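# Hang ball-filled shallow basket level on stand peg

## Task

Using the basket's cord handle, hang the shallow basket from the peg on the stand so that it sits as close to level as possible; the task counts as failed unless all the balls are inside the basket at the end.

## Robot and tools

Robot: two arms, left_arm and right_arm, each with a parallel two-finger gripper. The fingers point along the gripper's own +z axis and close along its y axis. end_effector_position is the spot between the finger pads, just under 1 cm back from the tips.

Frame: every position, velocity and pose is in the scene frame. Its origin sits at table-top height, halfway between the two nominal arm bases; +x points out over the table, +z up, and left_arm is on the +y side (these names do not match image left and right). Calibrated bases: left_arm at (+0.027, +0.229, 0) m, quat_wxyz (+1.000, 0, 0, +0.017); right_arm at (-0.026, -0.238, 0) m, quat_wxyz (+1.000, 0, 0, -0.011). Reported hand poses may be a few cm off, more when reaching far.

The 14-number row, shared by execute_actions and move: one flat list covering both arms, each number in [-1, 1]. Order: left_arm dx, dy, dz, rx, ry, rz, opening, then right_arm in the same order. dx..rz are offsets, not poses: they are measured from that arm's Hand target as it stood when the action or move began, along scene-frame axes, and the rotation (rx, ry, rz as one rotation vector) turns about the Hand target's position. Scale: 1.0 = 0.6 m or 180 degrees. Sending the same offset again moves the hand further. Six zeros re-request the current Hand target. opening is absolute: +1 fully open (about 87 mm between pads), +0.5 about 69 mm, 0 about 43 mm, -0.5 about 18 mm, -1 closed. A 0 for opening is a real command, so to leave a gripper unchanged repeat its present value.

execute_actions(actions, cameras): actions is a list of actions; each action is a list of up to 15 rows, one per 1/30 s control step. A short action repeats its final row until 15 steps pass. All rows of an action are offsets from the same start, not chained. cameras: list of names, ["all"], [] or null; images come only when asked for or when actions is empty. An empty list also shows the scene number and fields other results may drop.

move(target, speed, blend, opening_speed, blocking, cameras): drives each gripper in a straight line toward its offset. target is one 14-number row or a list of up to 15 rows, every row an offset from the Hand targets at the move's start. speed: top path speed in m/s, 0.002 to 2.9, default 0.25 (rotation capped at twice that in rad/s); one value or one per target. blend: corner rounding in metres for lists, default 0 meaning stop at each. opening_speed: rate of the opening command per second on the -1..+1 scale, at least 0.2. blocking=false returns after about 0.5 s while the move keeps going. A move lasts at least 0.5 s and is cut off at 10 s. It does not avoid obstacles or the other arm, and faster moves stray and overshoot more. The result adds a move: line giving the ending (done, off_target, moving, held, fault) and limits (paced = the pose sent was clipped; held = steps were withheld). done means at rest within 10 mm and 2 degrees.

wait(seconds 0 to 10): lets time pass with arms holding; a running move continues. stop(): brakes the running move, needing some distance. zoom_image(camera, region): camera one of cam_high, cam_low, cam_left_wrist, cam_right_wrist; region [x0, y0, x1, y1] pixels from the top-left, at most 504 by 504, on that camera's newest image (all are 672x504). read_manual(section): licence text only. finished_scene(scene): the current scene number; ends the scene irreversibly, and the basket must stay hung with all balls in it without the robot.

Result lines: end_effector_position (m) and end_effector_quat_wxyz per arm; Hand target (last commanded pose after clipping, base for the next offsets); Tool commands; grip_measured (on the opening scale; in Joint positions the gripper appears as 0 closed to 1 open); Joint velocities (may say within noise or be absent); Joint torques, which include arm weight, carry fixed offsets and noise, and for joints 1 to 3 wrap at ±28 N m. MOTOR HOT appears at 75 °C; at 90 °C an OVER-TEMPERATURE FAULT folds that arm and it stays idle; at 100 °C it drops.

Behaviour: each control step limits commanded orientation to 40 degrees from the measured one. Friction and gravity often leave the gripper short, low or tilted, and small moves may go astray, so check pose after each move and correct by sending the missing offset. An arm blocked by contact keeps pushing until you command a target back beyond the gripper. To grip, command roughly 0.04 below the grip_measured value at first contact (about 20 N per pad); less gives a lighter hold. Wrist camera images may lag during motion.

Avoid: letting the arms, grippers or wrist cameras touch each other (the clearance check does not cover these), closing a gripper on the other arm's fingers, paths near an arm's own base (go around it), fast impacts on fixed or heavy things, releasing objects while moving, dropping things or leaving anything off the table, straining the camera cables, and long stretched-out holding that heats motors. Loose objects may occasionally get nudged; the scene keeps running between your calls.

Each tool is called after "Call:" as name(argument=value, ...) on one line, values as JSON.

## Session

Call:
execute_actions(actions=[])

Scene clock: 0.00 s.
left_arm: end_effector_position=(+0.4064, +0.2345, +0.0495) grip_measured=+1.000 end_effector_quat_wxyz=(+0.559, +0.019, +0.828, +0.035) | right_arm: end_effector_position=(+0.3477, -0.2399, +0.0560) grip_measured=+0.962 end_effector_quat_wxyz=(+0.576, -0.003, +0.817, +0.039)
Joint positions: left_arm=[-0.053 1.513 0.381 0.75 -0.054 0.063 1] | right_arm=[-0.044 1.483 0.343 0.796 -0.13 0.017 0.981]
Joint velocities: within noise
Joint torques (N m): no reading
Heat: left arm: 32 °C; right arm: 34 °C.
Hand target: left_arm +0.4085, +0.2344, +0.0532; +0.563, +0.018, +0.825, +0.035 | right_arm +0.3480, -0.2398, +0.0566; +0.575, -0.003, +0.818, +0.039
Tool commands: left_gripper/opening=+1.0 right_gripper/opening=+1.0

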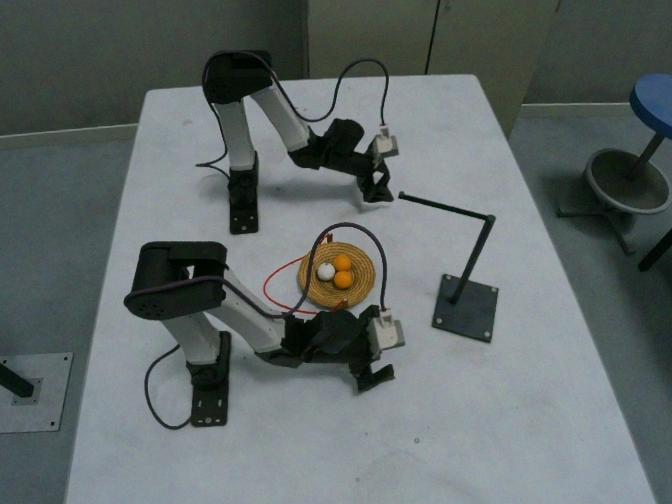

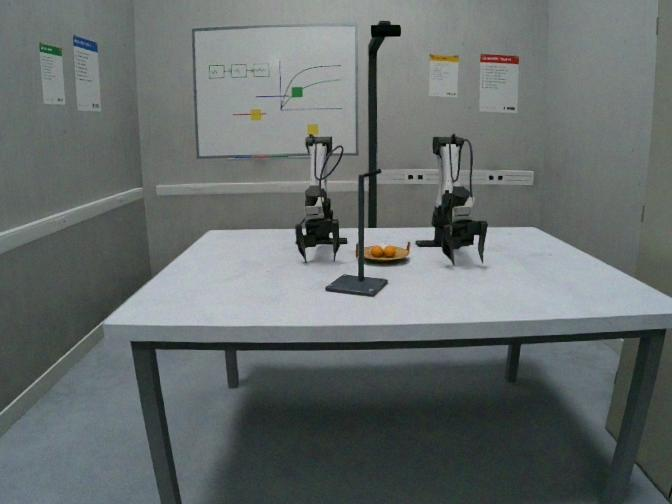

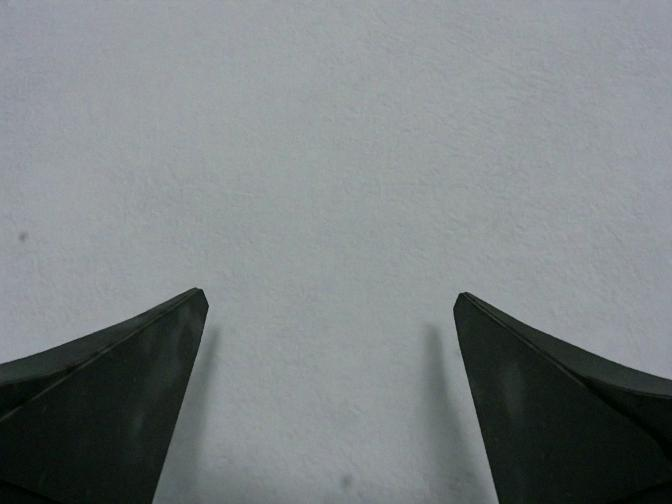

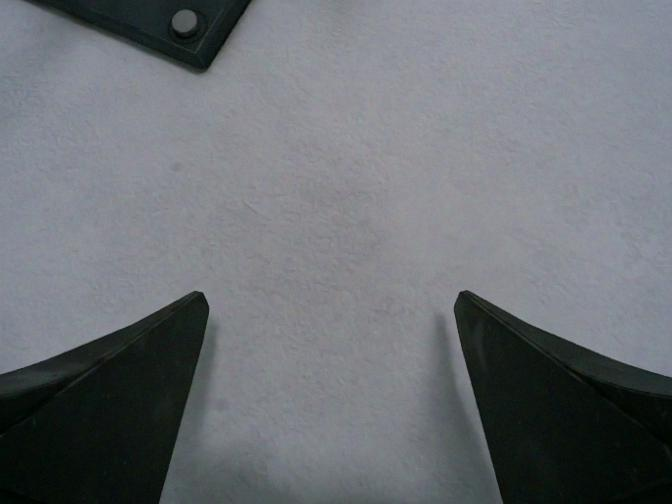

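Call:
zoom_image(camera="cam_high", region=[240, 170, 510, 370])

Call:
zoom_image(camera="cam_low", region=[280, 120, 500, 310])

Scaled by 1.867 from the camera's 672x504 image, which has a finer 960x720 frame.

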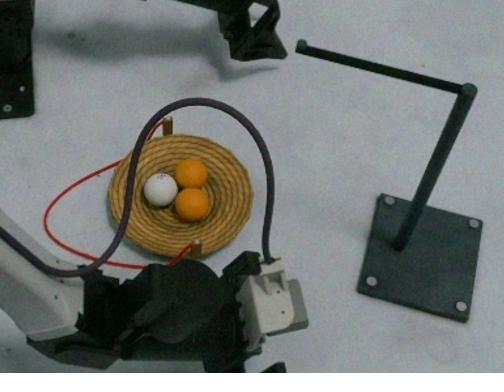

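Scaled by 2.291 from the camera's 672x504 image, which has a finer 960x720 frame.

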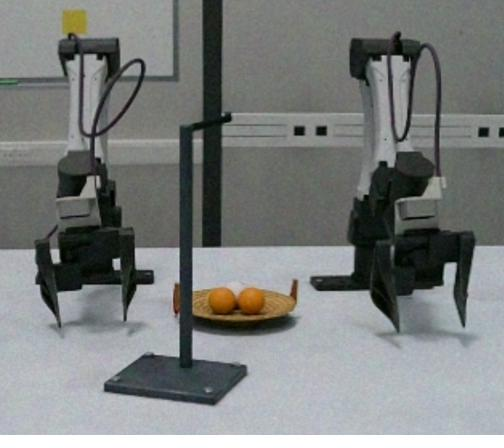

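Call:
move(target=[[0,0,0,0,0,0,1,-0.15,0,0.25,0,0,0,0.2],[0,0,0,0,0,0,1,-0.38,0.166,0.29,-0.1047,0.0706,0.4822,0.2]], blend=[0.03,0], cameras=["all"])

Scene clock: 149.50 s.
left_arm: end_effector_position=(+0.4064, +0.2345, +0.0495) grip_measured=+1.000 end_effector_quat_wxyz=(+0.559, +0.019, +0.828, +0.035) | right_arm: end_effector_position=(+0.1281, -0.1387, +0.2249) grip_measured=+0.200 end_effector_quat_wxyz=(-0.333, +0.626, -0.669, -0.223)
Joint positions: left_arm=[-0.053 1.513 0.381 0.75 -0.054 0.063 1] | right_arm=[0.045 1.005 1.213 -1.518 -0.792 -1.372 0.6]
Joint torques (N m): left_arm=[0.23 -5.37 5.9 2.32 -0.01 0.09] | right_arm=[-0.1 -1.46 7.84 0.36 -0.23 0.07]
Heat: left arm: 42 °C; right arm: 40 °C.
Hand target: left_arm +0.4085, +0.2344, +0.0532; +0.563, +0.018, +0.825, +0.035 | right_arm +0.1200, -0.1402, +0.2305; -0.298, +0.641, -0.641, -0.299
Off the commanded pose: left_arm 0.004 m, 1 deg | right_arm 0.010 m, 10 deg.
joint sent to its limit (right arm) — joint 4 (wrist pitch), lower limit. The joint targets are off in orientation, not in position.
move: off_target (right_arm)
camera_calibration:
cam_right_wrist: T_world_to_cam=[[0.986116, -0.119343, 0.115467, -0.170156], [-0.127452, -0.989675, 0.0655726, -0.115073], [0.106449, -0.0793787, -0.991145, 0.341613], [0, 0, 0, 1]] pos_world=[0.116762, -0.107075, 0.365781]

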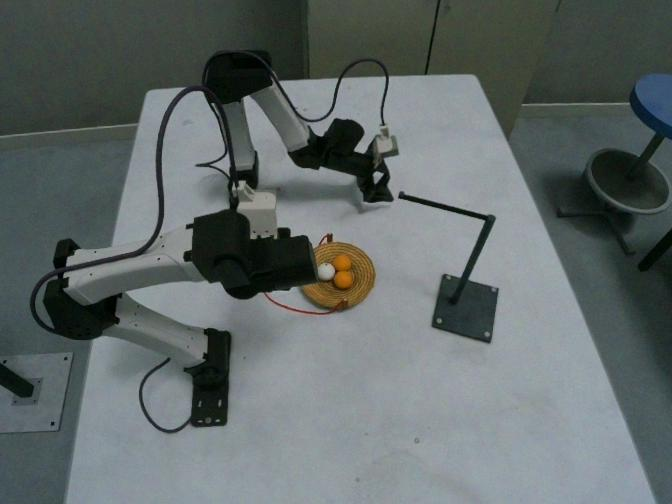

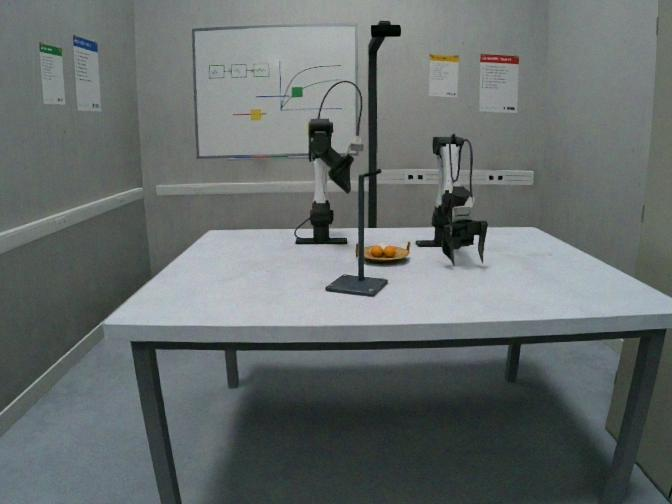

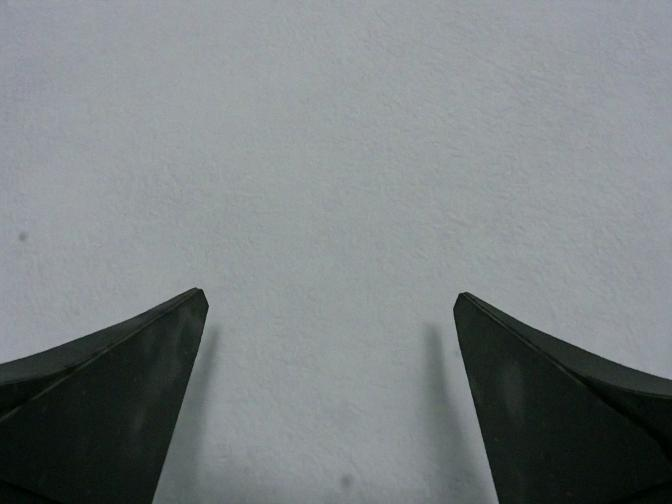

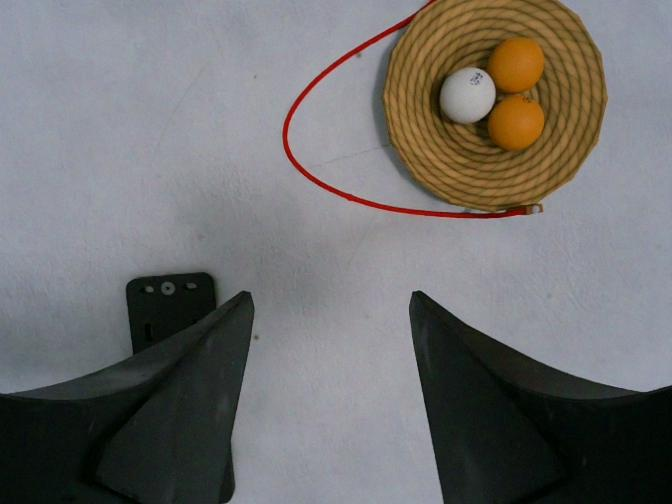

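Call:
move(target=[0,0,0,0,0,0,1,0.1,0.13,0.05,0,0,0,0.2], cameras=["cam_right_wrist","cam_high"])

Scene clock: 187.23 s.
left_arm: end_effector_position=(+0.4064, +0.2345, +0.0495) grip_measured=+1.000 end_effector_quat_wxyz=(+0.559, +0.019, +0.828, +0.035) | right_arm: end_effector_position=(+0.1763, -0.0668, +0.2541) grip_measured=+0.200 end_effector_quat_wxyz=(-0.290, +0.642, -0.645, -0.296)
Joint positions: left_arm=[-0.053 1.513 0.381 0.75 -0.054 0.063 1] | right_arm=[0.338 1.336 1.506 -1.405 -0.802 -1.106 0.6]
Joint torques (N m): left_arm=[0.21 -5.38 5.91 2.33 -0.01 0.1] | right_arm=[-0.08 -2.84 8.28 1.07 -0.48 0.06]
Heat: left arm: 44 °C; right arm: 43 °C.
Hand target: left_arm +0.4085, +0.2344, +0.0532; +0.563, +0.018, +0.825, +0.035 | right_arm +0.1800, -0.0623, +0.2605; -0.298, +0.641, -0.641, -0.299
Off the commanded pose: left_arm 0.004 m, 1 deg | right_arm 0.009 m, 1 deg.
move: done
camera_calibration:
cam_right_wrist: T_world_to_cam=[[0.99992, -0.00348258, -0.0121874, -0.174767], [-0.00311278, -0.999538, 0.0302307, -0.0531877], [-0.0122871, -0.0301903, -0.999469, 0.397439], [0, 0, 0, 1]] pos_world=[0.179471, -0.0417729, 0.396706]
Images, in order (width x height): cam_high 672x504, cam_right_wrist 672x504.

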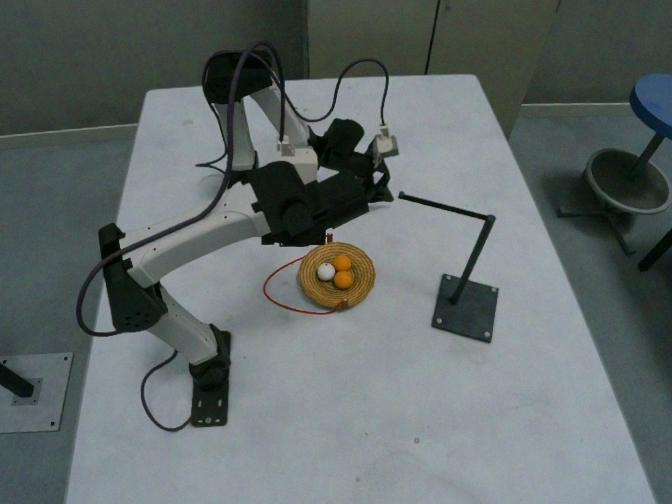

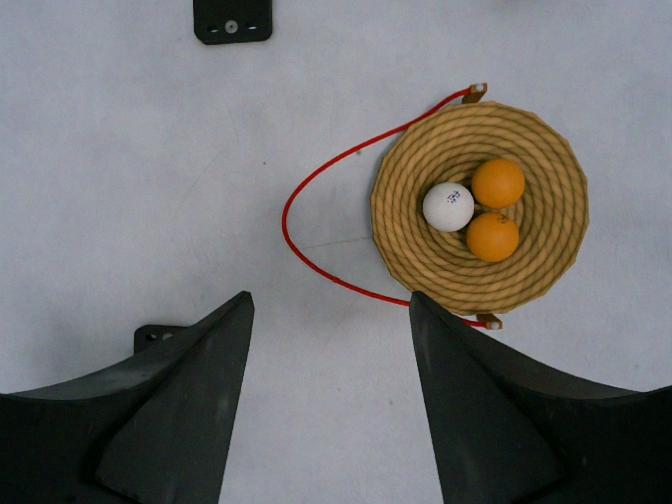

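Call:
zoom_image(camera="cam_right_wrist", region=[250, 60, 550, 360])

Scaled by 1.680 from the camera's 672x504 image, which has a finer 960x720 frame.

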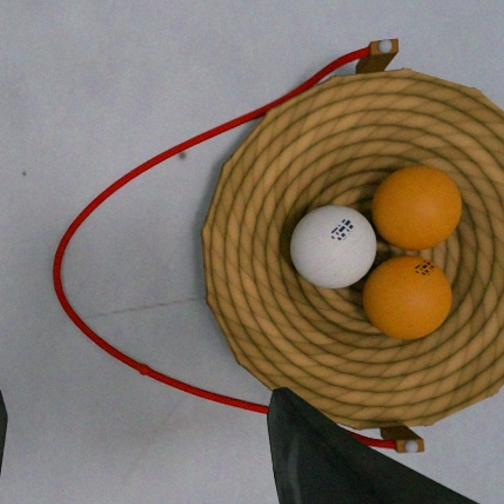

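Call:
move(target=[0,0,0,0,0,0,1,0.367,-0.13,0.066,0.0822,-0.0174,-0.1326,0.2], cameras=["cam_right_wrist","cam_high"])

Scene clock: 209.43 s.
left_arm: end_effector_position=(+0.4064, +0.2345, +0.0495) grip_measured=+1.000 end_effector_quat_wxyz=(+0.559, +0.019, +0.828, +0.035) | right_arm: end_effector_position=(+0.3939, -0.1425, +0.2976) grip_measured=+0.200 end_effector_quat_wxyz=(+0.444, -0.459, +0.713, +0.288)
Joint positions: left_arm=[-0.053 1.513 0.381 0.75 -0.054 0.063 1] | right_arm=[-0.063 1.854 2.05 -1.17 -1.011 -0.893 0.6]
Joint torques (N m): left_arm=[0.21 -5.37 5.93 2.32 0 0.1] | right_arm=[-0.13 -6.76 8.64 1.54 -0.54 0.08]
Heat: left arm: 44 °C; right arm: 44 °C.
Hand target: left_arm +0.4085, +0.2344, +0.0532; +0.563, +0.018, +0.825, +0.035 | right_arm +0.4002, -0.1402, +0.3002; +0.450, -0.460, +0.707, +0.293
Off the commanded pose: left_arm 0.004 m, 1 deg | right_arm 0.007 m, 1 deg.
move: done
camera_calibration:
cam_right_wrist: T_world_to_cam=[[0.910235, -0.414064, -0.00476569, -0.417418], [-0.404038, -0.885558, -0.229215, 0.121899], [0.0906895, 0.210566, -0.973364, 0.427297], [0, 0, 0, 1]] pos_world=[0.390449, -0.154863, 0.441867]
Images, in order (width x height): cam_high 672x504, cam_right_wrist 672x504.

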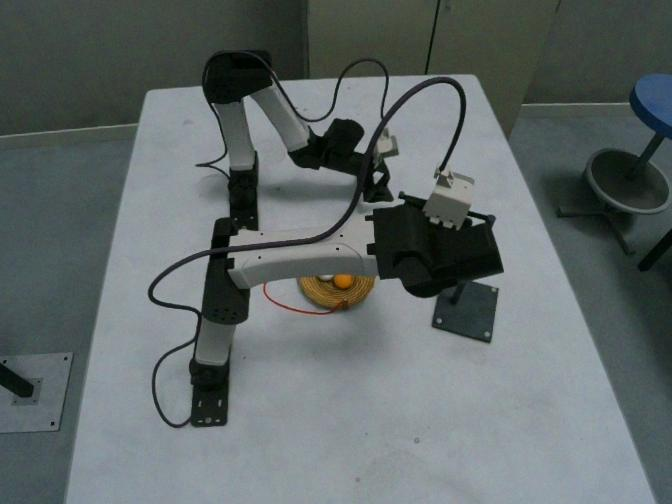

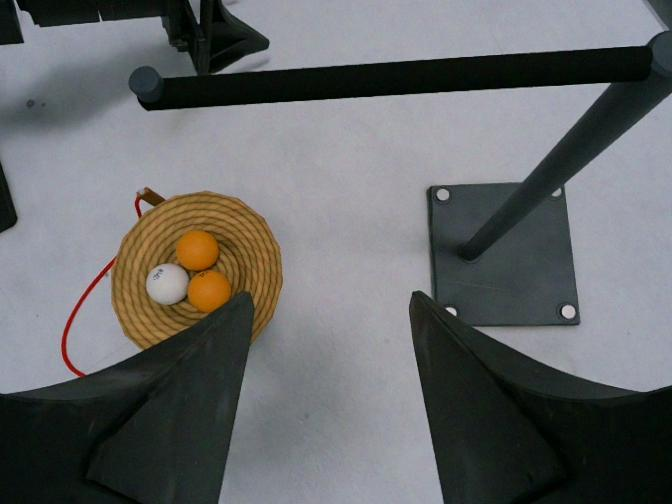

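Call:
move(target=[0,0,0,0,0,0,1,-0.054,-0.122,0,0,0,0,0.2], cameras=["cam_right_wrist"])

Scene clock: 220.50 s.
left_arm: end_effector_position=(+0.4064, +0.2345, +0.0495) grip_measured=+1.000 end_effector_quat_wxyz=(+0.559, +0.019, +0.828, +0.035) | right_arm: end_effector_position=(+0.3686, -0.2176, +0.3024) grip_measured=+0.200 end_effector_quat_wxyz=(+0.460, -0.458, +0.710, +0.273)
Joint positions: left_arm=[-0.053 1.513 0.381 0.75 -0.054 0.063 1] | right_arm=[-0.284 1.89 2.151 -1.517 -1.104 -1.258 0.6]
Joint torques (N m): left_arm=[0.21 -5.37 5.91 2.32 -0.01 0.09] | right_arm=[0.14 -6.41 7.87 0.37 -0.53 -0.17]
Heat: left arm: 45 °C; right arm: 44 °C.
Hand target: left_arm +0.4085, +0.2344, +0.0532; +0.563, +0.018, +0.825, +0.035 | right_arm +0.3678, -0.2134, +0.3002; +0.450, -0.460, +0.707, +0.293
Off the commanded pose: left_arm 0.004 m, 1 deg | right_arm 0.005 m, 3 deg.
joint sent to its limit (right arm) — joint 4 (wrist pitch), lower limit. The joint targets still meet the commanded pose.
move: off_target (right_arm)
camera_calibration:
cam_right_wrist: T_world_to_cam=[[0.901022, -0.432695, 0.0305713, -0.436884], [-0.413465, -0.878016, -0.241112, 0.054927], [0.13117, 0.204607, -0.970016, 0.432871], [0, 0, 0, 1]] pos_world=[0.359573, -0.229379, 0.446492]
Images, in order (width x height): cam_right_wrist 672x504.

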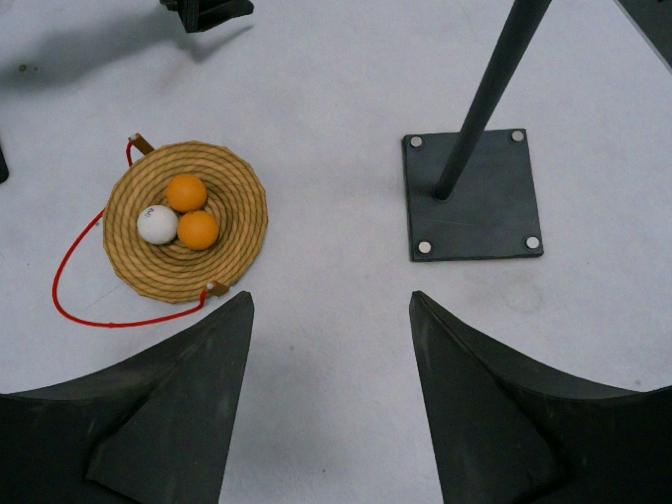

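Call:
move(target=[0,0,0,0,0,0,1,-0.403,0.307,-0.3,-0.0822,0.0174,0.1326,0.2], cameras=["cam_right_wrist"])

Scene clock: 252.67 s.
left_arm: end_effector_position=(+0.4064, +0.2345, +0.0495) grip_measured=+1.000 end_effector_quat_wxyz=(+0.559, +0.019, +0.828, +0.035) | right_arm: end_effector_position=(+0.1281, -0.0284, +0.1225) grip_measured=+0.200 end_effector_quat_wxyz=(-0.296, +0.643, -0.639, -0.300)
Joint positions: left_arm=[-0.053 1.513 0.381 0.75 -0.054 0.063 1] | right_arm=[0.606 1.075 0.771 -0.694 -0.698 -0.78 0.6]
Joint torques (N m): left_arm=[0.21 -5.38 5.91 2.32 -0.01 0.1] | right_arm=[-0.08 -3.64 5.29 1.6 -0.12 0.08]
Heat: left arm: 46 °C; right arm: 44 °C.
Hand target: left_arm +0.4085, +0.2344, +0.0532; +0.563, +0.018, +0.825, +0.035 | right_arm +0.1260, -0.0292, +0.1202; -0.298, +0.641, -0.641, -0.299
Off the commanded pose: left_arm 0.004 m, 1 deg | right_arm 0.003 m, 0 deg.
move: done
camera_calibration:
cam_right_wrist: T_world_to_cam=[[0.999978, 0.0042529, -0.00507911, -0.128799], [0.00432066, -0.999901, 0.0134056, -0.00987821], [-0.00502159, -0.0134273, -0.999897, 0.266062], [0, 0, 0, 1]] pos_world=[0.130175, -0.00575698, 0.265513]
Images, in order (width x height): cam_right_wrist 672x504.

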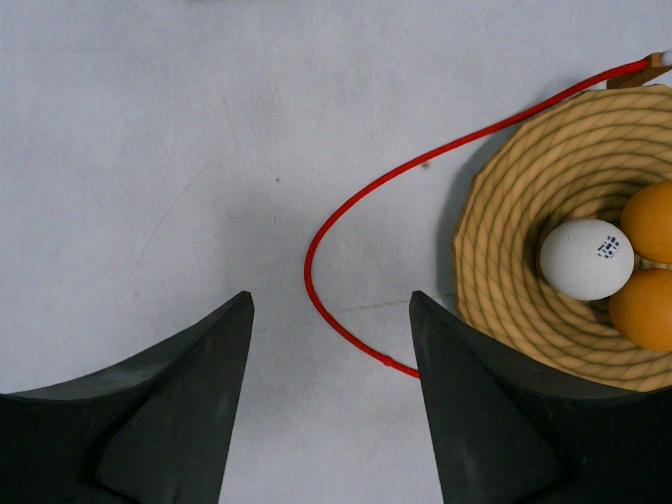

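Call:
move(target=[0,0,0,0,0,0,1,-0.0293,0.0065,-0.15,0,0,0,0], cameras=["cam_right_wrist"], speed=0.15)

Scene clock: 266.57 s.
left_arm: end_effector_position=(+0.4064, +0.2345, +0.0495) grip_measured=+1.000 end_effector_quat_wxyz=(+0.559, +0.019, +0.828, +0.035) | right_arm: end_effector_position=(+0.1124, -0.0237, +0.0382) grip_measured=+0.000 end_effector_quat_wxyz=(-0.308, +0.643, -0.635, -0.297)
Joint positions: left_arm=[-0.053 1.513 0.381 0.75 -0.054 0.063 1] | right_arm=[0.68 1.097 0.415 -0.241 -0.653 -0.701 0.5]
Joint torques (N m): left_arm=[0.21 -5.39 5.91 2.32 -0.01 0.09] | right_arm=[-0.05 -1.13 4.79 1.81 -0.14 0.14]
Heat: left arm: 46 °C; right arm: 43 °C.
Hand target: left_arm +0.4085, +0.2344, +0.0532; +0.563, +0.018, +0.825, +0.035 | right_arm +0.1085, -0.0253, +0.0303; -0.299, +0.641, -0.641, -0.299
Off the commanded pose: left_arm 0.004 m, 1 deg | right_arm 0.009 m, 1 deg.
move: done
camera_calibration:
cam_right_wrist: T_world_to_cam=[[0.999856, 0.00231705, 0.0167884, -0.114314], [0.00232148, -0.999997, -0.00024469, -0.00326265], [0.0167877, 0.000283628, -0.999859, 0.179634], [0, 0, 0, 1]] pos_world=[0.11129, -0.00304872, 0.181527]
Images, in order (width x height): cam_right_wrist 672x504.

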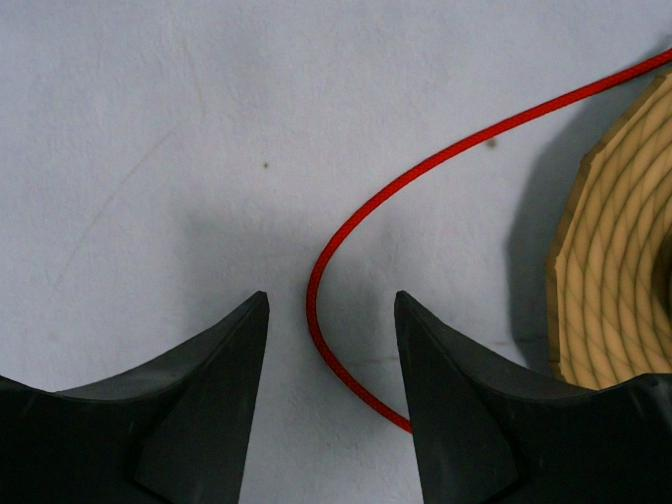

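Call:
move(target=[0,0,0,0,0,0,1,-0.0133,0.0083,-0.0305,0,0,0,0], cameras=["cam_right_wrist"], speed=0.08)

Scene clock: 277.53 s.
left_arm: end_effector_position=(+0.4064, +0.2345, +0.0495) grip_measured=+1.000 end_effector_quat_wxyz=(+0.559, +0.019, +0.828, +0.035) | right_arm: end_effector_position=(+0.1056, -0.0151, +0.0250) grip_measured=+0.000 end_effector_quat_wxyz=(-0.315, +0.643, -0.628, -0.303)
Joint positions: left_arm=[-0.053 1.513 0.381 0.75 -0.054 0.063 1] | right_arm=[0.731 1.125 0.349 -0.098 -0.635 -0.649 0.5]
Joint torques (N m): left_arm=[0.23 -5.37 5.91 2.32 -0.01 0.09] | right_arm=[0.25 -0.72 4.37 1.77 -0.11 0.05]
Heat: left arm: 47 °C; right arm: 42 °C.
Hand target: left_arm +0.4085, +0.2344, +0.0532; +0.563, +0.018, +0.825, +0.035 | right_arm +0.1005, -0.0204, +0.0120; -0.298, +0.641, -0.641, -0.299
Off the commanded pose: left_arm 0.004 m, 1 deg | right_arm 0.015 m, 2 deg.
move: off_target (right_arm)
camera_calibration:
cam_right_wrist: T_world_to_cam=[[0.999688, 0.00937393, 0.0231529, -0.107291], [0.00984983, -0.999741, -0.0205269, 0.00501381], [0.0229545, 0.0207485, -0.999521, 0.166227], [0, 0, 0, 1]] pos_world=[0.103393, 0.00256929, 0.168734]
Images, in order (width x height): cam_right_wrist 672x504.

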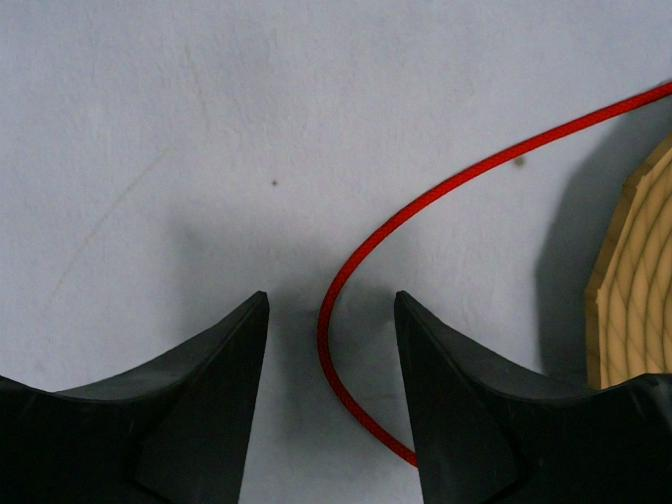

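Call:
move(target=[0,0,0,0,0,0,1,-0.007,-0.0108,-0.0208,0,0,0,0], cameras=["cam_right_wrist","cam_low"], speed=0.05)

Scene clock: 289.10 s.
left_arm: end_effector_position=(+0.4064, +0.2345, +0.0495) grip_measured=+1.000 end_effector_quat_wxyz=(+0.559, +0.019, +0.828, +0.035) | right_arm: end_effector_position=(+0.1068, -0.0120, +0.0231) grip_measured=+0.000 end_effector_quat_wxyz=(-0.335, +0.643, -0.616, -0.307)
Joint positions: left_arm=[-0.053 1.513 0.381 0.75 -0.054 0.063 1] | right_arm=[0.728 1.125 0.309 -0.013 -0.65 -0.648 0.5]
Joint torques (N m): left_arm=[0.2 -5.37 5.93 2.32 -0.01 0.09] | right_arm=[-0.43 -0.2 2.89 1.48 0.05 -0.05]
Heat: left arm: 47 °C; right arm: 41 °C.
Hand target: left_arm +0.4085, +0.2344, +0.0532; +0.563, +0.018, +0.825, +0.035 | right_arm +0.0963, -0.0268, -0.0004; -0.299, +0.641, -0.641, -0.299
Off the commanded pose: left_arm 0.004 m, 1 deg | right_arm 0.030 m, 5 deg.
move: off_target (right_arm)
camera_calibration:
cam_right_wrist: T_world_to_cam=[[0.998628, 0.0143372, 0.0503578, -0.108997], [0.0172718, -0.998148, -0.0583304, 0.00821452], [0.0494283, 0.0591202, -0.997026, 0.16177], [0, 0, 0, 1]] pos_world=[0.100709, 0.000198115, 0.167257]
Images, in order (width x height): cam_low 672x504, cam_right_wrist 672x504.

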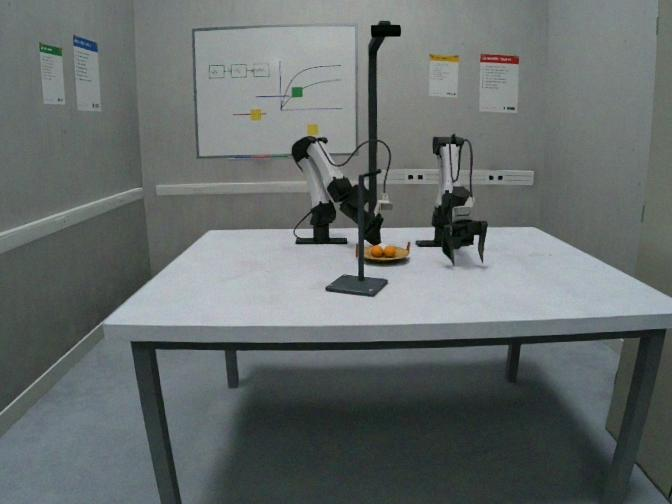

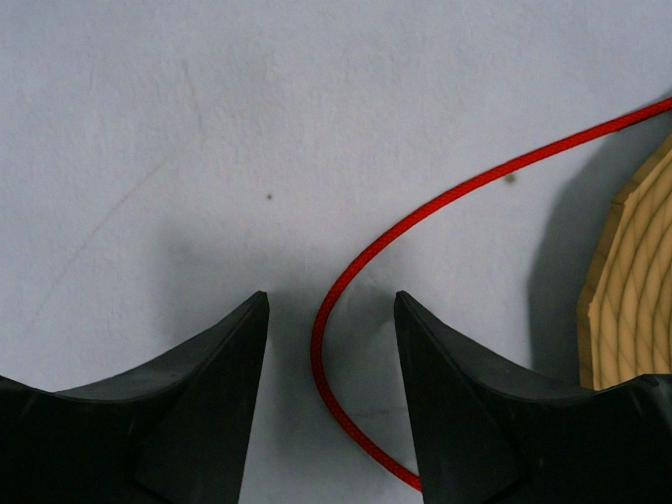

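Call:
move(target=[0,0,0,0,0,0,1,0.006,0.003,0.06,0,0,0,0], cameras=["cam_right_wrist","cam_low"], speed=0.05)

Call:
zoom_image(camera="cam_low", region=[330, 180, 450, 270])

Scene clock: 302.60 s.
left_arm: end_effector_position=(+0.4064, +0.2345, +0.0495) grip_measured=+1.000 end_effector_quat_wxyz=(+0.559, +0.019, +0.828, +0.035) | right_arm: end_effector_position=(+0.0952, -0.0262, +0.0270) grip_measured=+0.000 end_effector_quat_wxyz=(-0.292, +0.641, -0.642, -0.303)
Joint positions: left_arm=[-0.053 1.513 0.381 0.75 -0.054 0.063 1] | right_arm=[0.726 1.069 0.362 -0.222 -0.632 -0.648 0.5]
Joint torques (N m): left_arm=[0.21 -5.37 5.91 2.32 -0.01 0.1] | right_arm=[-0.91 -3.02 8.84 1.27 -0.15 0]
Heat: left arm: 47 °C; right arm: 40 °C.
Hand target: left_arm +0.4085, +0.2344, +0.0532; +0.563, +0.018, +0.825, +0.035 | right_arm +0.0998, -0.0250, +0.0354; -0.298, +0.641, -0.641, -0.299
Off the commanded pose: left_arm 0.004 m, 1 deg | right_arm 0.010 m, 1 deg.
move: done
camera_calibration:
cam_right_wrist: T_world_to_cam=[[0.999849, 0.00198093, -0.0172468, -0.0960151], [0.00226522, -0.999862, 0.0164794, -0.00618408], [-0.0172118, -0.0165159, -0.999715, 0.171508], [0, 0, 0, 1]] pos_world=[0.0989666, -0.00316041, 0.169905]
Images, in order (width x height): cam_low 672x504, cam_right_wrist 672x504.

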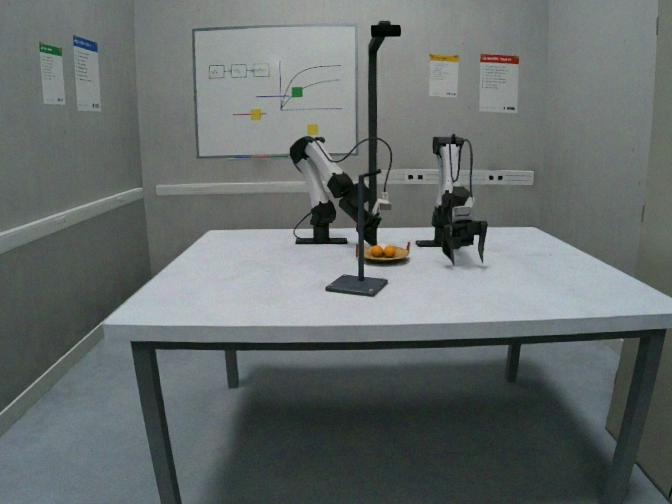

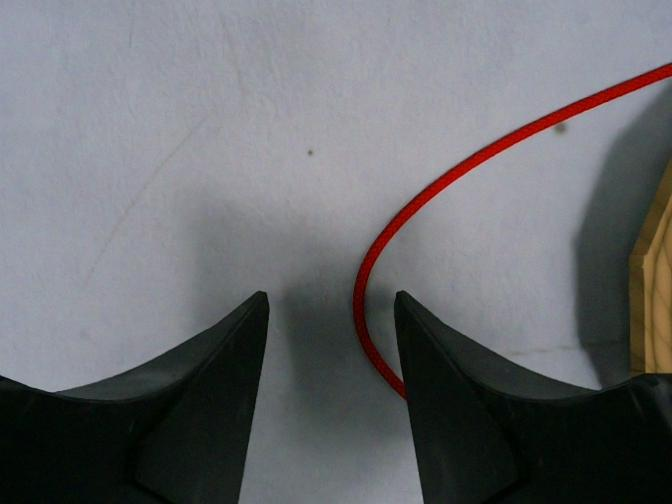

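Scaled by 4.200 from the camera's 672x504 image, which has a finer 960x720 frame.

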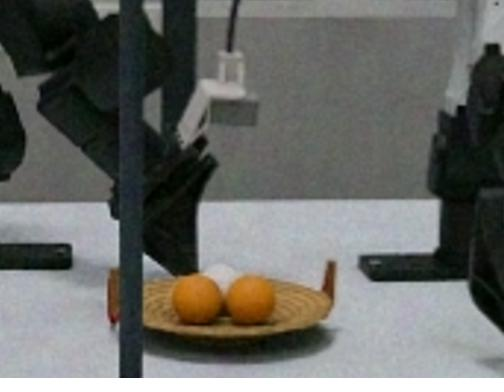

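Call:
move(target=[0,0,0,0,0,0,1,0.012,-0.0017,-0.0315,0,0,0,0], cameras=["cam_right_wrist"], speed=0.05)

Scene clock: 315.83 s.
left_arm: end_effector_position=(+0.4064, +0.2345, +0.0495) grip_measured=+1.000 end_effector_quat_wxyz=(+0.559, +0.019, +0.828, +0.035) | right_arm: end_effector_position=(+0.1036, -0.0229, +0.0245) grip_measured=+0.000 end_effector_quat_wxyz=(-0.300, +0.637, -0.638, -0.311)
Joint positions: left_arm=[-0.053 1.513 0.381 0.75 -0.054 0.063 1] | right_arm=[0.693 1.122 0.362 -0.165 -0.667 -0.668 0.5]
Joint torques (N m): left_arm=[0.23 -5.37 5.91 2.33 -0.01 0.1] | right_arm=[-0.92 -0.66 5.52 1.79 0.02 -0.17]
Heat: left arm: 47 °C; right arm: 42 °C.
Hand target: left_arm +0.4085, +0.2344, +0.0532; +0.563, +0.018, +0.825, +0.035 | right_arm +0.1070, -0.0261, +0.0165; -0.298, +0.641, -0.641, -0.299
Off the commanded pose: left_arm 0.004 m, 1 deg | right_arm 0.009 m, 1 deg.
move: done
camera_calibration:
cam_right_wrist: T_world_to_cam=[[0.99986, 0.00300209, -0.0164911, -0.104473], [0.00286833, -0.999963, -0.0081287, -0.00238568], [-0.0165149, 0.00808026, -0.999831, 0.16968], [0, 0, 0, 1]] pos_world=[0.107267, -0.00344301, 0.167909]
Images, in order (width x height): cam_right_wrist 672x504.

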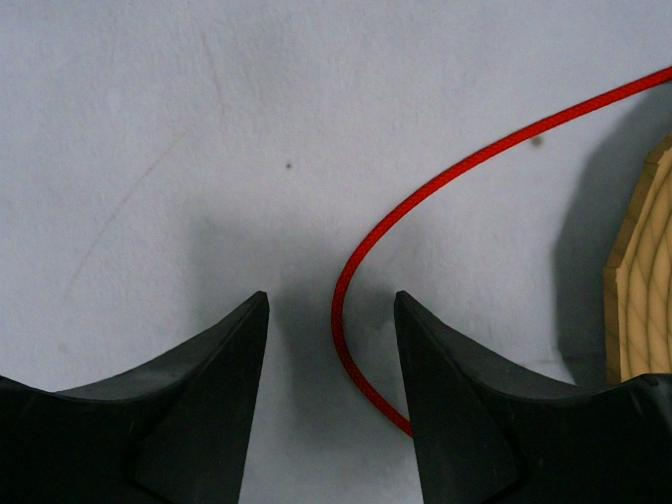

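Call:
move(target=[0,0,0,0,0,0,1,0.0,-0.008,-0.002,0,0,0,-0.3], cameras=["cam_right_wrist"], speed=0.05)

Scene clock: 321.17 s.
left_arm: end_effector_position=(+0.4064, +0.2345, +0.0495) grip_measured=+1.000 end_effector_quat_wxyz=(+0.559, +0.019, +0.828, +0.035) | right_arm: end_effector_position=(+0.1108, -0.0257, +0.0241) grip_measured=-0.300 end_effector_quat_wxyz=(-0.309, +0.639, -0.637, -0.300)
Joint positions: left_arm=[-0.053 1.513 0.381 0.75 -0.054 0.063 1] | right_arm=[0.672 1.125 0.362 -0.159 -0.661 -0.696 0.35]
Joint torques (N m): left_arm=[0.21 -5.38 5.91 2.32 -0.01 0.09] | right_arm=[-0.91 -1.54 4.71 1.54 -0.23 -0.14]
Heat: left arm: 48 °C; right arm: 41 °C.
Hand target: left_arm +0.4085, +0.2344, +0.0532; +0.563, +0.018, +0.825, +0.035 | right_arm +0.1070, -0.0308, +0.0153; -0.298, +0.641, -0.641, -0.299
Off the commanded pose: left_arm 0.004 m, 1 deg | right_arm 0.011 m, 1 deg.
move: off_target (right_arm)
camera_calibration:
cam_right_wrist: T_world_to_cam=[[0.999938, -0.00417045, 0.0102925, -0.112529], [-0.00410825, -0.999973, -0.00605725, -0.00447854], [0.0103174, 0.00601459, -0.999929, 0.166405], [0, 0, 0, 1]] pos_world=[0.110786, -0.00594857, 0.167524]
Images, in order (width x height): cam_right_wrist 672x504.

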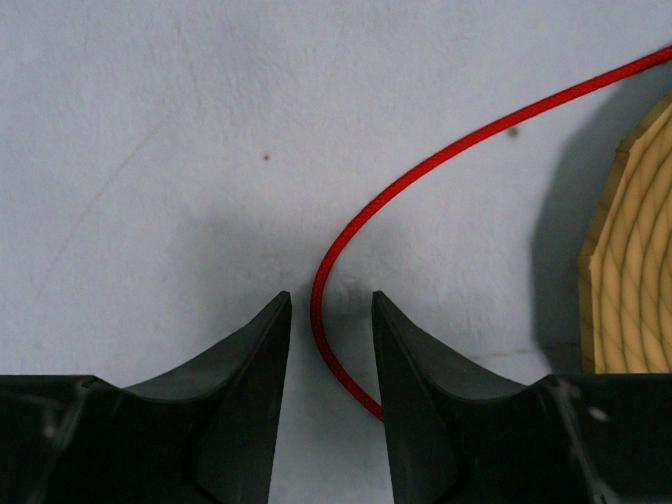

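Call:
move(target=[0,0,0,0,0,0,1,0.0,0,0,0,0,0,-1], cameras=["cam_right_wrist"], opening_speed=0.4, speed=0.05)

Call:
zoom_image(camera="cam_right_wrist", region=[250, 230, 430, 365])

Scene clock: 329.17 s.
left_arm: end_effector_position=(+0.4064, +0.2345, +0.0495) grip_measured=+1.000 end_effector_quat_wxyz=(+0.559, +0.019, +0.828, +0.035) | right_arm: end_effector_position=(+0.1115, -0.0239, +0.0257) grip_measured=-1.000 end_effector_quat_wxyz=(-0.313, +0.640, -0.633, -0.303)
Joint positions: left_arm=[-0.053 1.513 0.381 0.75 -0.054 0.063 1] | right_arm=[0.672 1.125 0.362 -0.149 -0.668 -0.697 0]
Joint torques (N m): left_arm=[0.2 -5.38 5.91 2.33 -0.01 0.09] | right_arm=[-0.68 -1.36 4.6 1.43 -0.19 -0.08]
Heat: left arm: 48 °C; right arm: 41 °C.
Hand target: left_arm +0.4085, +0.2344, +0.0532; +0.563, +0.018, +0.825, +0.035 | right_arm +0.1070, -0.0308, +0.0154; -0.298, +0.641, -0.641, -0.299
Off the commanded pose: left_arm 0.004 m, 1 deg | right_arm 0.013 m, 2 deg.
move: off_target (right_arm)
camera_calibration:
cam_right_wrist: T_world_to_cam=[[0.99988, 0.00026237, 0.0155037, -0.1132], [0.000516461, -0.999866, -0.0163873, -0.00282046], [0.0154973, 0.0163933, -0.999746, 0.167663], [0, 0, 0, 1]] pos_world=[0.110589, -0.00553894, 0.169329]
Images, in order (width x height): cam_right_wrist 672x504.

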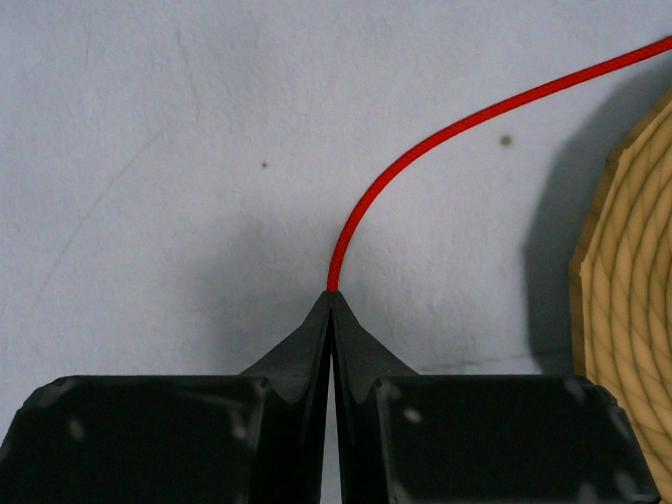

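Scaled by 2.800 from the camera's 672x504 image, which has a finer 960x720 frame.

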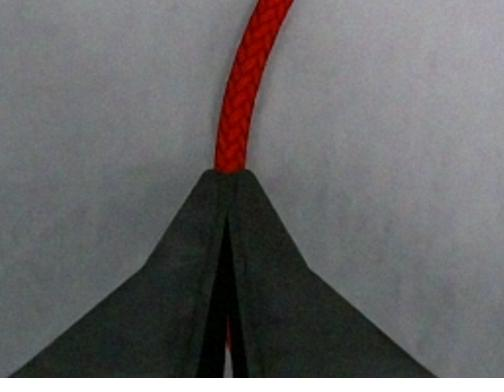

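Call:
move(target=[[0,0,0,0,0,0,1,0.0,0,0.02,0,0,0,-0.3],[0,0,0,0,0,0,1,-0.005,0.005,-0.02,0,0,0,-0.3]], cameras=["cam_right_wrist"], opening_speed=0.8, speed=0.05)

Call:
zoom_image(camera="cam_right_wrist", region=[250, 230, 430, 365])

Scene clock: 338.73 s.
left_arm: end_effector_position=(+0.4064, +0.2345, +0.0495) grip_measured=+1.000 end_effector_quat_wxyz=(+0.559, +0.019, +0.828, +0.035) | right_arm: end_effector_position=(+0.1097, -0.0191, +0.0233) grip_measured=-0.300 end_effector_quat_wxyz=(-0.323, +0.643, -0.622, -0.310)
Joint positions: left_arm=[-0.053 1.513 0.381 0.75 -0.054 0.063 1] | right_arm=[0.682 1.135 0.336 -0.084 -0.683 -0.691 0.35]
Joint torques (N m): left_arm=[0.21 -5.38 5.93 2.32 -0.01 0.1] | right_arm=[0.08 0.17 3.47 1.72 0.11 0.03]
Heat: left arm: 48 °C; right arm: 41 °C.
Hand target: left_arm +0.4085, +0.2344, +0.0532; +0.563, +0.018, +0.825, +0.035 | right_arm +0.1040, -0.0278, +0.0033; -0.298, +0.641, -0.641, -0.299
Off the commanded pose: left_arm 0.004 m, 1 deg | right_arm 0.022 m, 4 deg.
move: off_target (right_arm)
camera_calibration:
cam_right_wrist: T_world_to_cam=[[0.999515, 0.0158213, 0.0268291, -0.111257], [0.0169631, -0.998936, -0.0428791, 0.000655459], [0.0261222, 0.0433134, -0.99872, 0.164538], [0, 0, 0, 1]] pos_world=[0.106894, -0.0047117, 0.16734]
Images, in order (width x height): cam_right_wrist 672x504.

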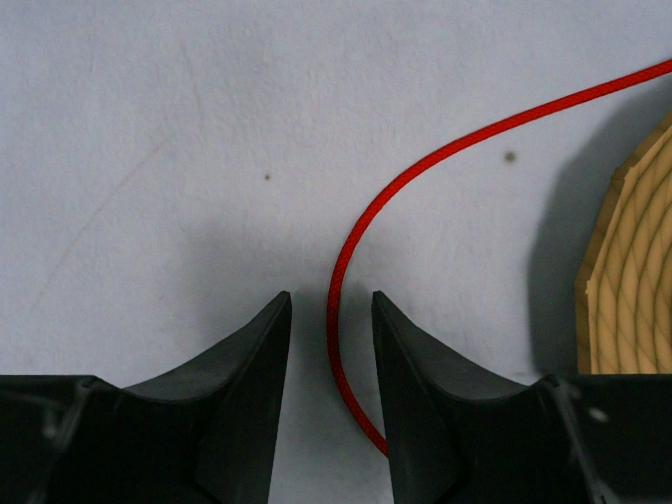

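Scaled by 2.800 from the camera's 672x504 image, which has a finer 960x720 frame.

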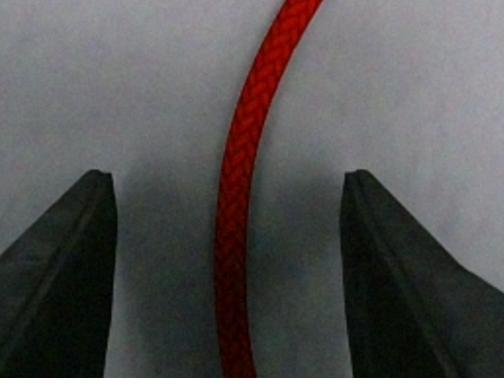

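Call:
move(target=[[0,0,0,0,0,0,1,0.0,-0.013,0.035,0,0,0,-0.3],[0,0,0,0,0,0,1,0,-0.013,0.004,0,0,0,-0.3]], cameras=["cam_right_wrist"], opening_speed=0.8, speed=0.05)

Call:
zoom_image(camera="cam_right_wrist", region=[250, 230, 430, 365])

Scene clock: 354.60 s.
left_arm: end_effector_position=(+0.4064, +0.2345, +0.0495) grip_measured=+1.000 end_effector_quat_wxyz=(+0.559, +0.019, +0.828, +0.035) | right_arm: end_effector_position=(+0.1065, -0.0275, +0.0230) grip_measured=-0.300 end_effector_quat_wxyz=(-0.313, +0.639, -0.629, -0.311)
Joint positions: left_arm=[-0.053 1.513 0.381 0.75 -0.054 0.063 1] | right_arm=[0.654 1.108 0.336 -0.147 -0.697 -0.71 0.35]
Joint torques (N m): left_arm=[0.2 -5.37 5.93 2.32 -0.01 0.1] | right_arm=[-0.57 -0.02 3.45 1.74 0.04 -0.08]
Heat: left arm: 48 °C; right arm: 40 °C.
Hand target: left_arm +0.4085, +0.2344, +0.0532; +0.563, +0.018, +0.825, +0.035 | right_arm +0.1040, -0.0356, +0.0058; -0.298, +0.641, -0.641, -0.299
Off the commanded pose: left_arm 0.004 m, 1 deg | right_arm 0.019 m, 3 deg.
move: off_target (right_arm)
camera_calibration:
cam_right_wrist: T_world_to_cam=[[0.999937, 0.00886807, 0.00683259, -0.107715], [0.00907379, -0.999488, -0.03069, -0.00706657], [0.00655693, 0.0307501, -0.999506, 0.166389], [0, 0, 0, 1]] pos_world=[0.106682, -0.0112242, 0.166826]
Images, in order (width x height): cam_right_wrist 672x504.

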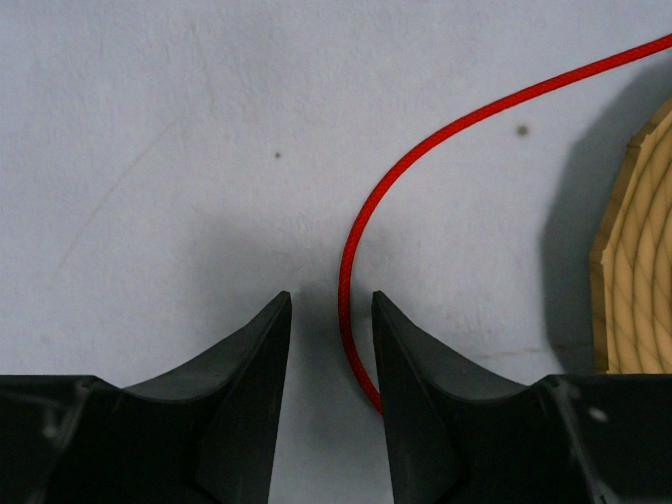

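Scaled by 2.800 from the camera's 672x504 image, which has a finer 960x720 frame.

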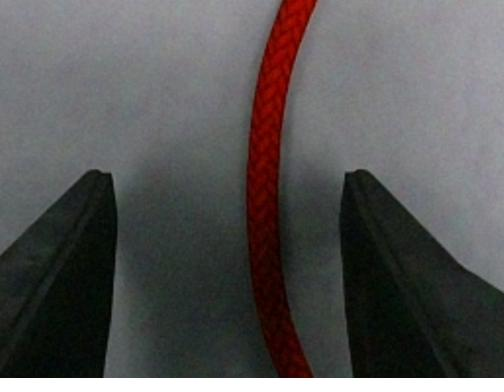

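Call:
move(target=[0,0,0,0,0,0,1,0,0,0,0,0,0,-1], cameras=["cam_right_wrist"], opening_speed=0.4, speed=0.05)

Call:
zoom_image(camera="cam_right_wrist", region=[250, 230, 430, 365])

Scene clock: 361.07 s.
left_arm: end_effector_position=(+0.4064, +0.2345, +0.0495) grip_measured=+1.000 end_effector_quat_wxyz=(+0.559, +0.019, +0.828, +0.035) | right_arm: end_effector_position=(+0.1172, -0.0259, +0.0232) grip_measured=-0.952 end_effector_quat_wxyz=(-0.331, +0.641, -0.627, -0.295)
Joint positions: left_arm=[-0.053 1.513 0.381 0.75 -0.054 0.063 1] | right_arm=[0.652 1.119 0.332 -0.097 -0.669 -0.716 0.024]
Joint torques (N m): left_arm=[0.21 -5.37 5.9 2.33 -0.01 0.09] | right_arm=[-0.1 -0.38 3.41 1.4 -0.16 0]
Heat: left arm: 48 °C; right arm: 40 °C.
Hand target: left_arm +0.4085, +0.2344, +0.0532; +0.563, +0.018, +0.825, +0.035 | right_arm +0.1041, -0.0356, +0.0058; -0.298, +0.641, -0.641, -0.299
Off the commanded pose: left_arm 0.004 m, 1 deg | right_arm 0.024 m, 4 deg.
move: off_target (right_arm)
camera_calibration:
cam_right_wrist: T_world_to_cam=[[0.998583, -0.0071871, 0.0527204, -0.119837], [-0.00541068, -0.999415, -0.0337607, -0.00378474], [0.0529322, 0.0334277, -0.998038, 0.16118], [0, 0, 0, 1]] pos_world=[0.111115, -0.0100317, 0.167054]
Images, in order (width x height): cam_right_wrist 672x504.

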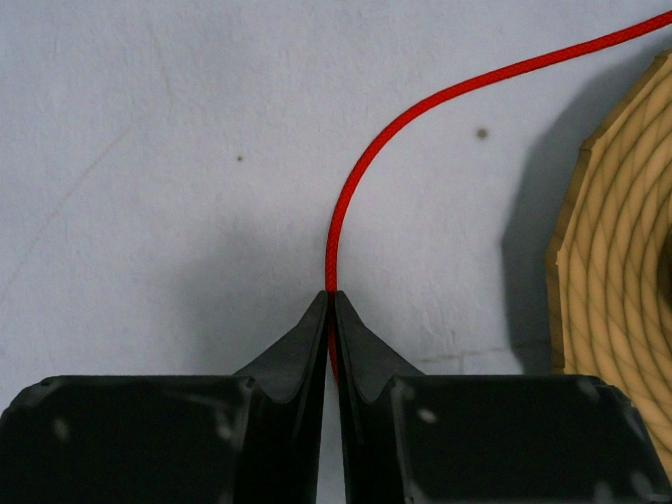

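Scaled by 2.800 from the camera's 672x504 image, which has a finer 960x720 frame.

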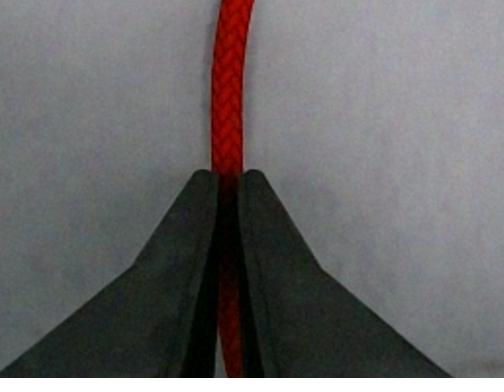

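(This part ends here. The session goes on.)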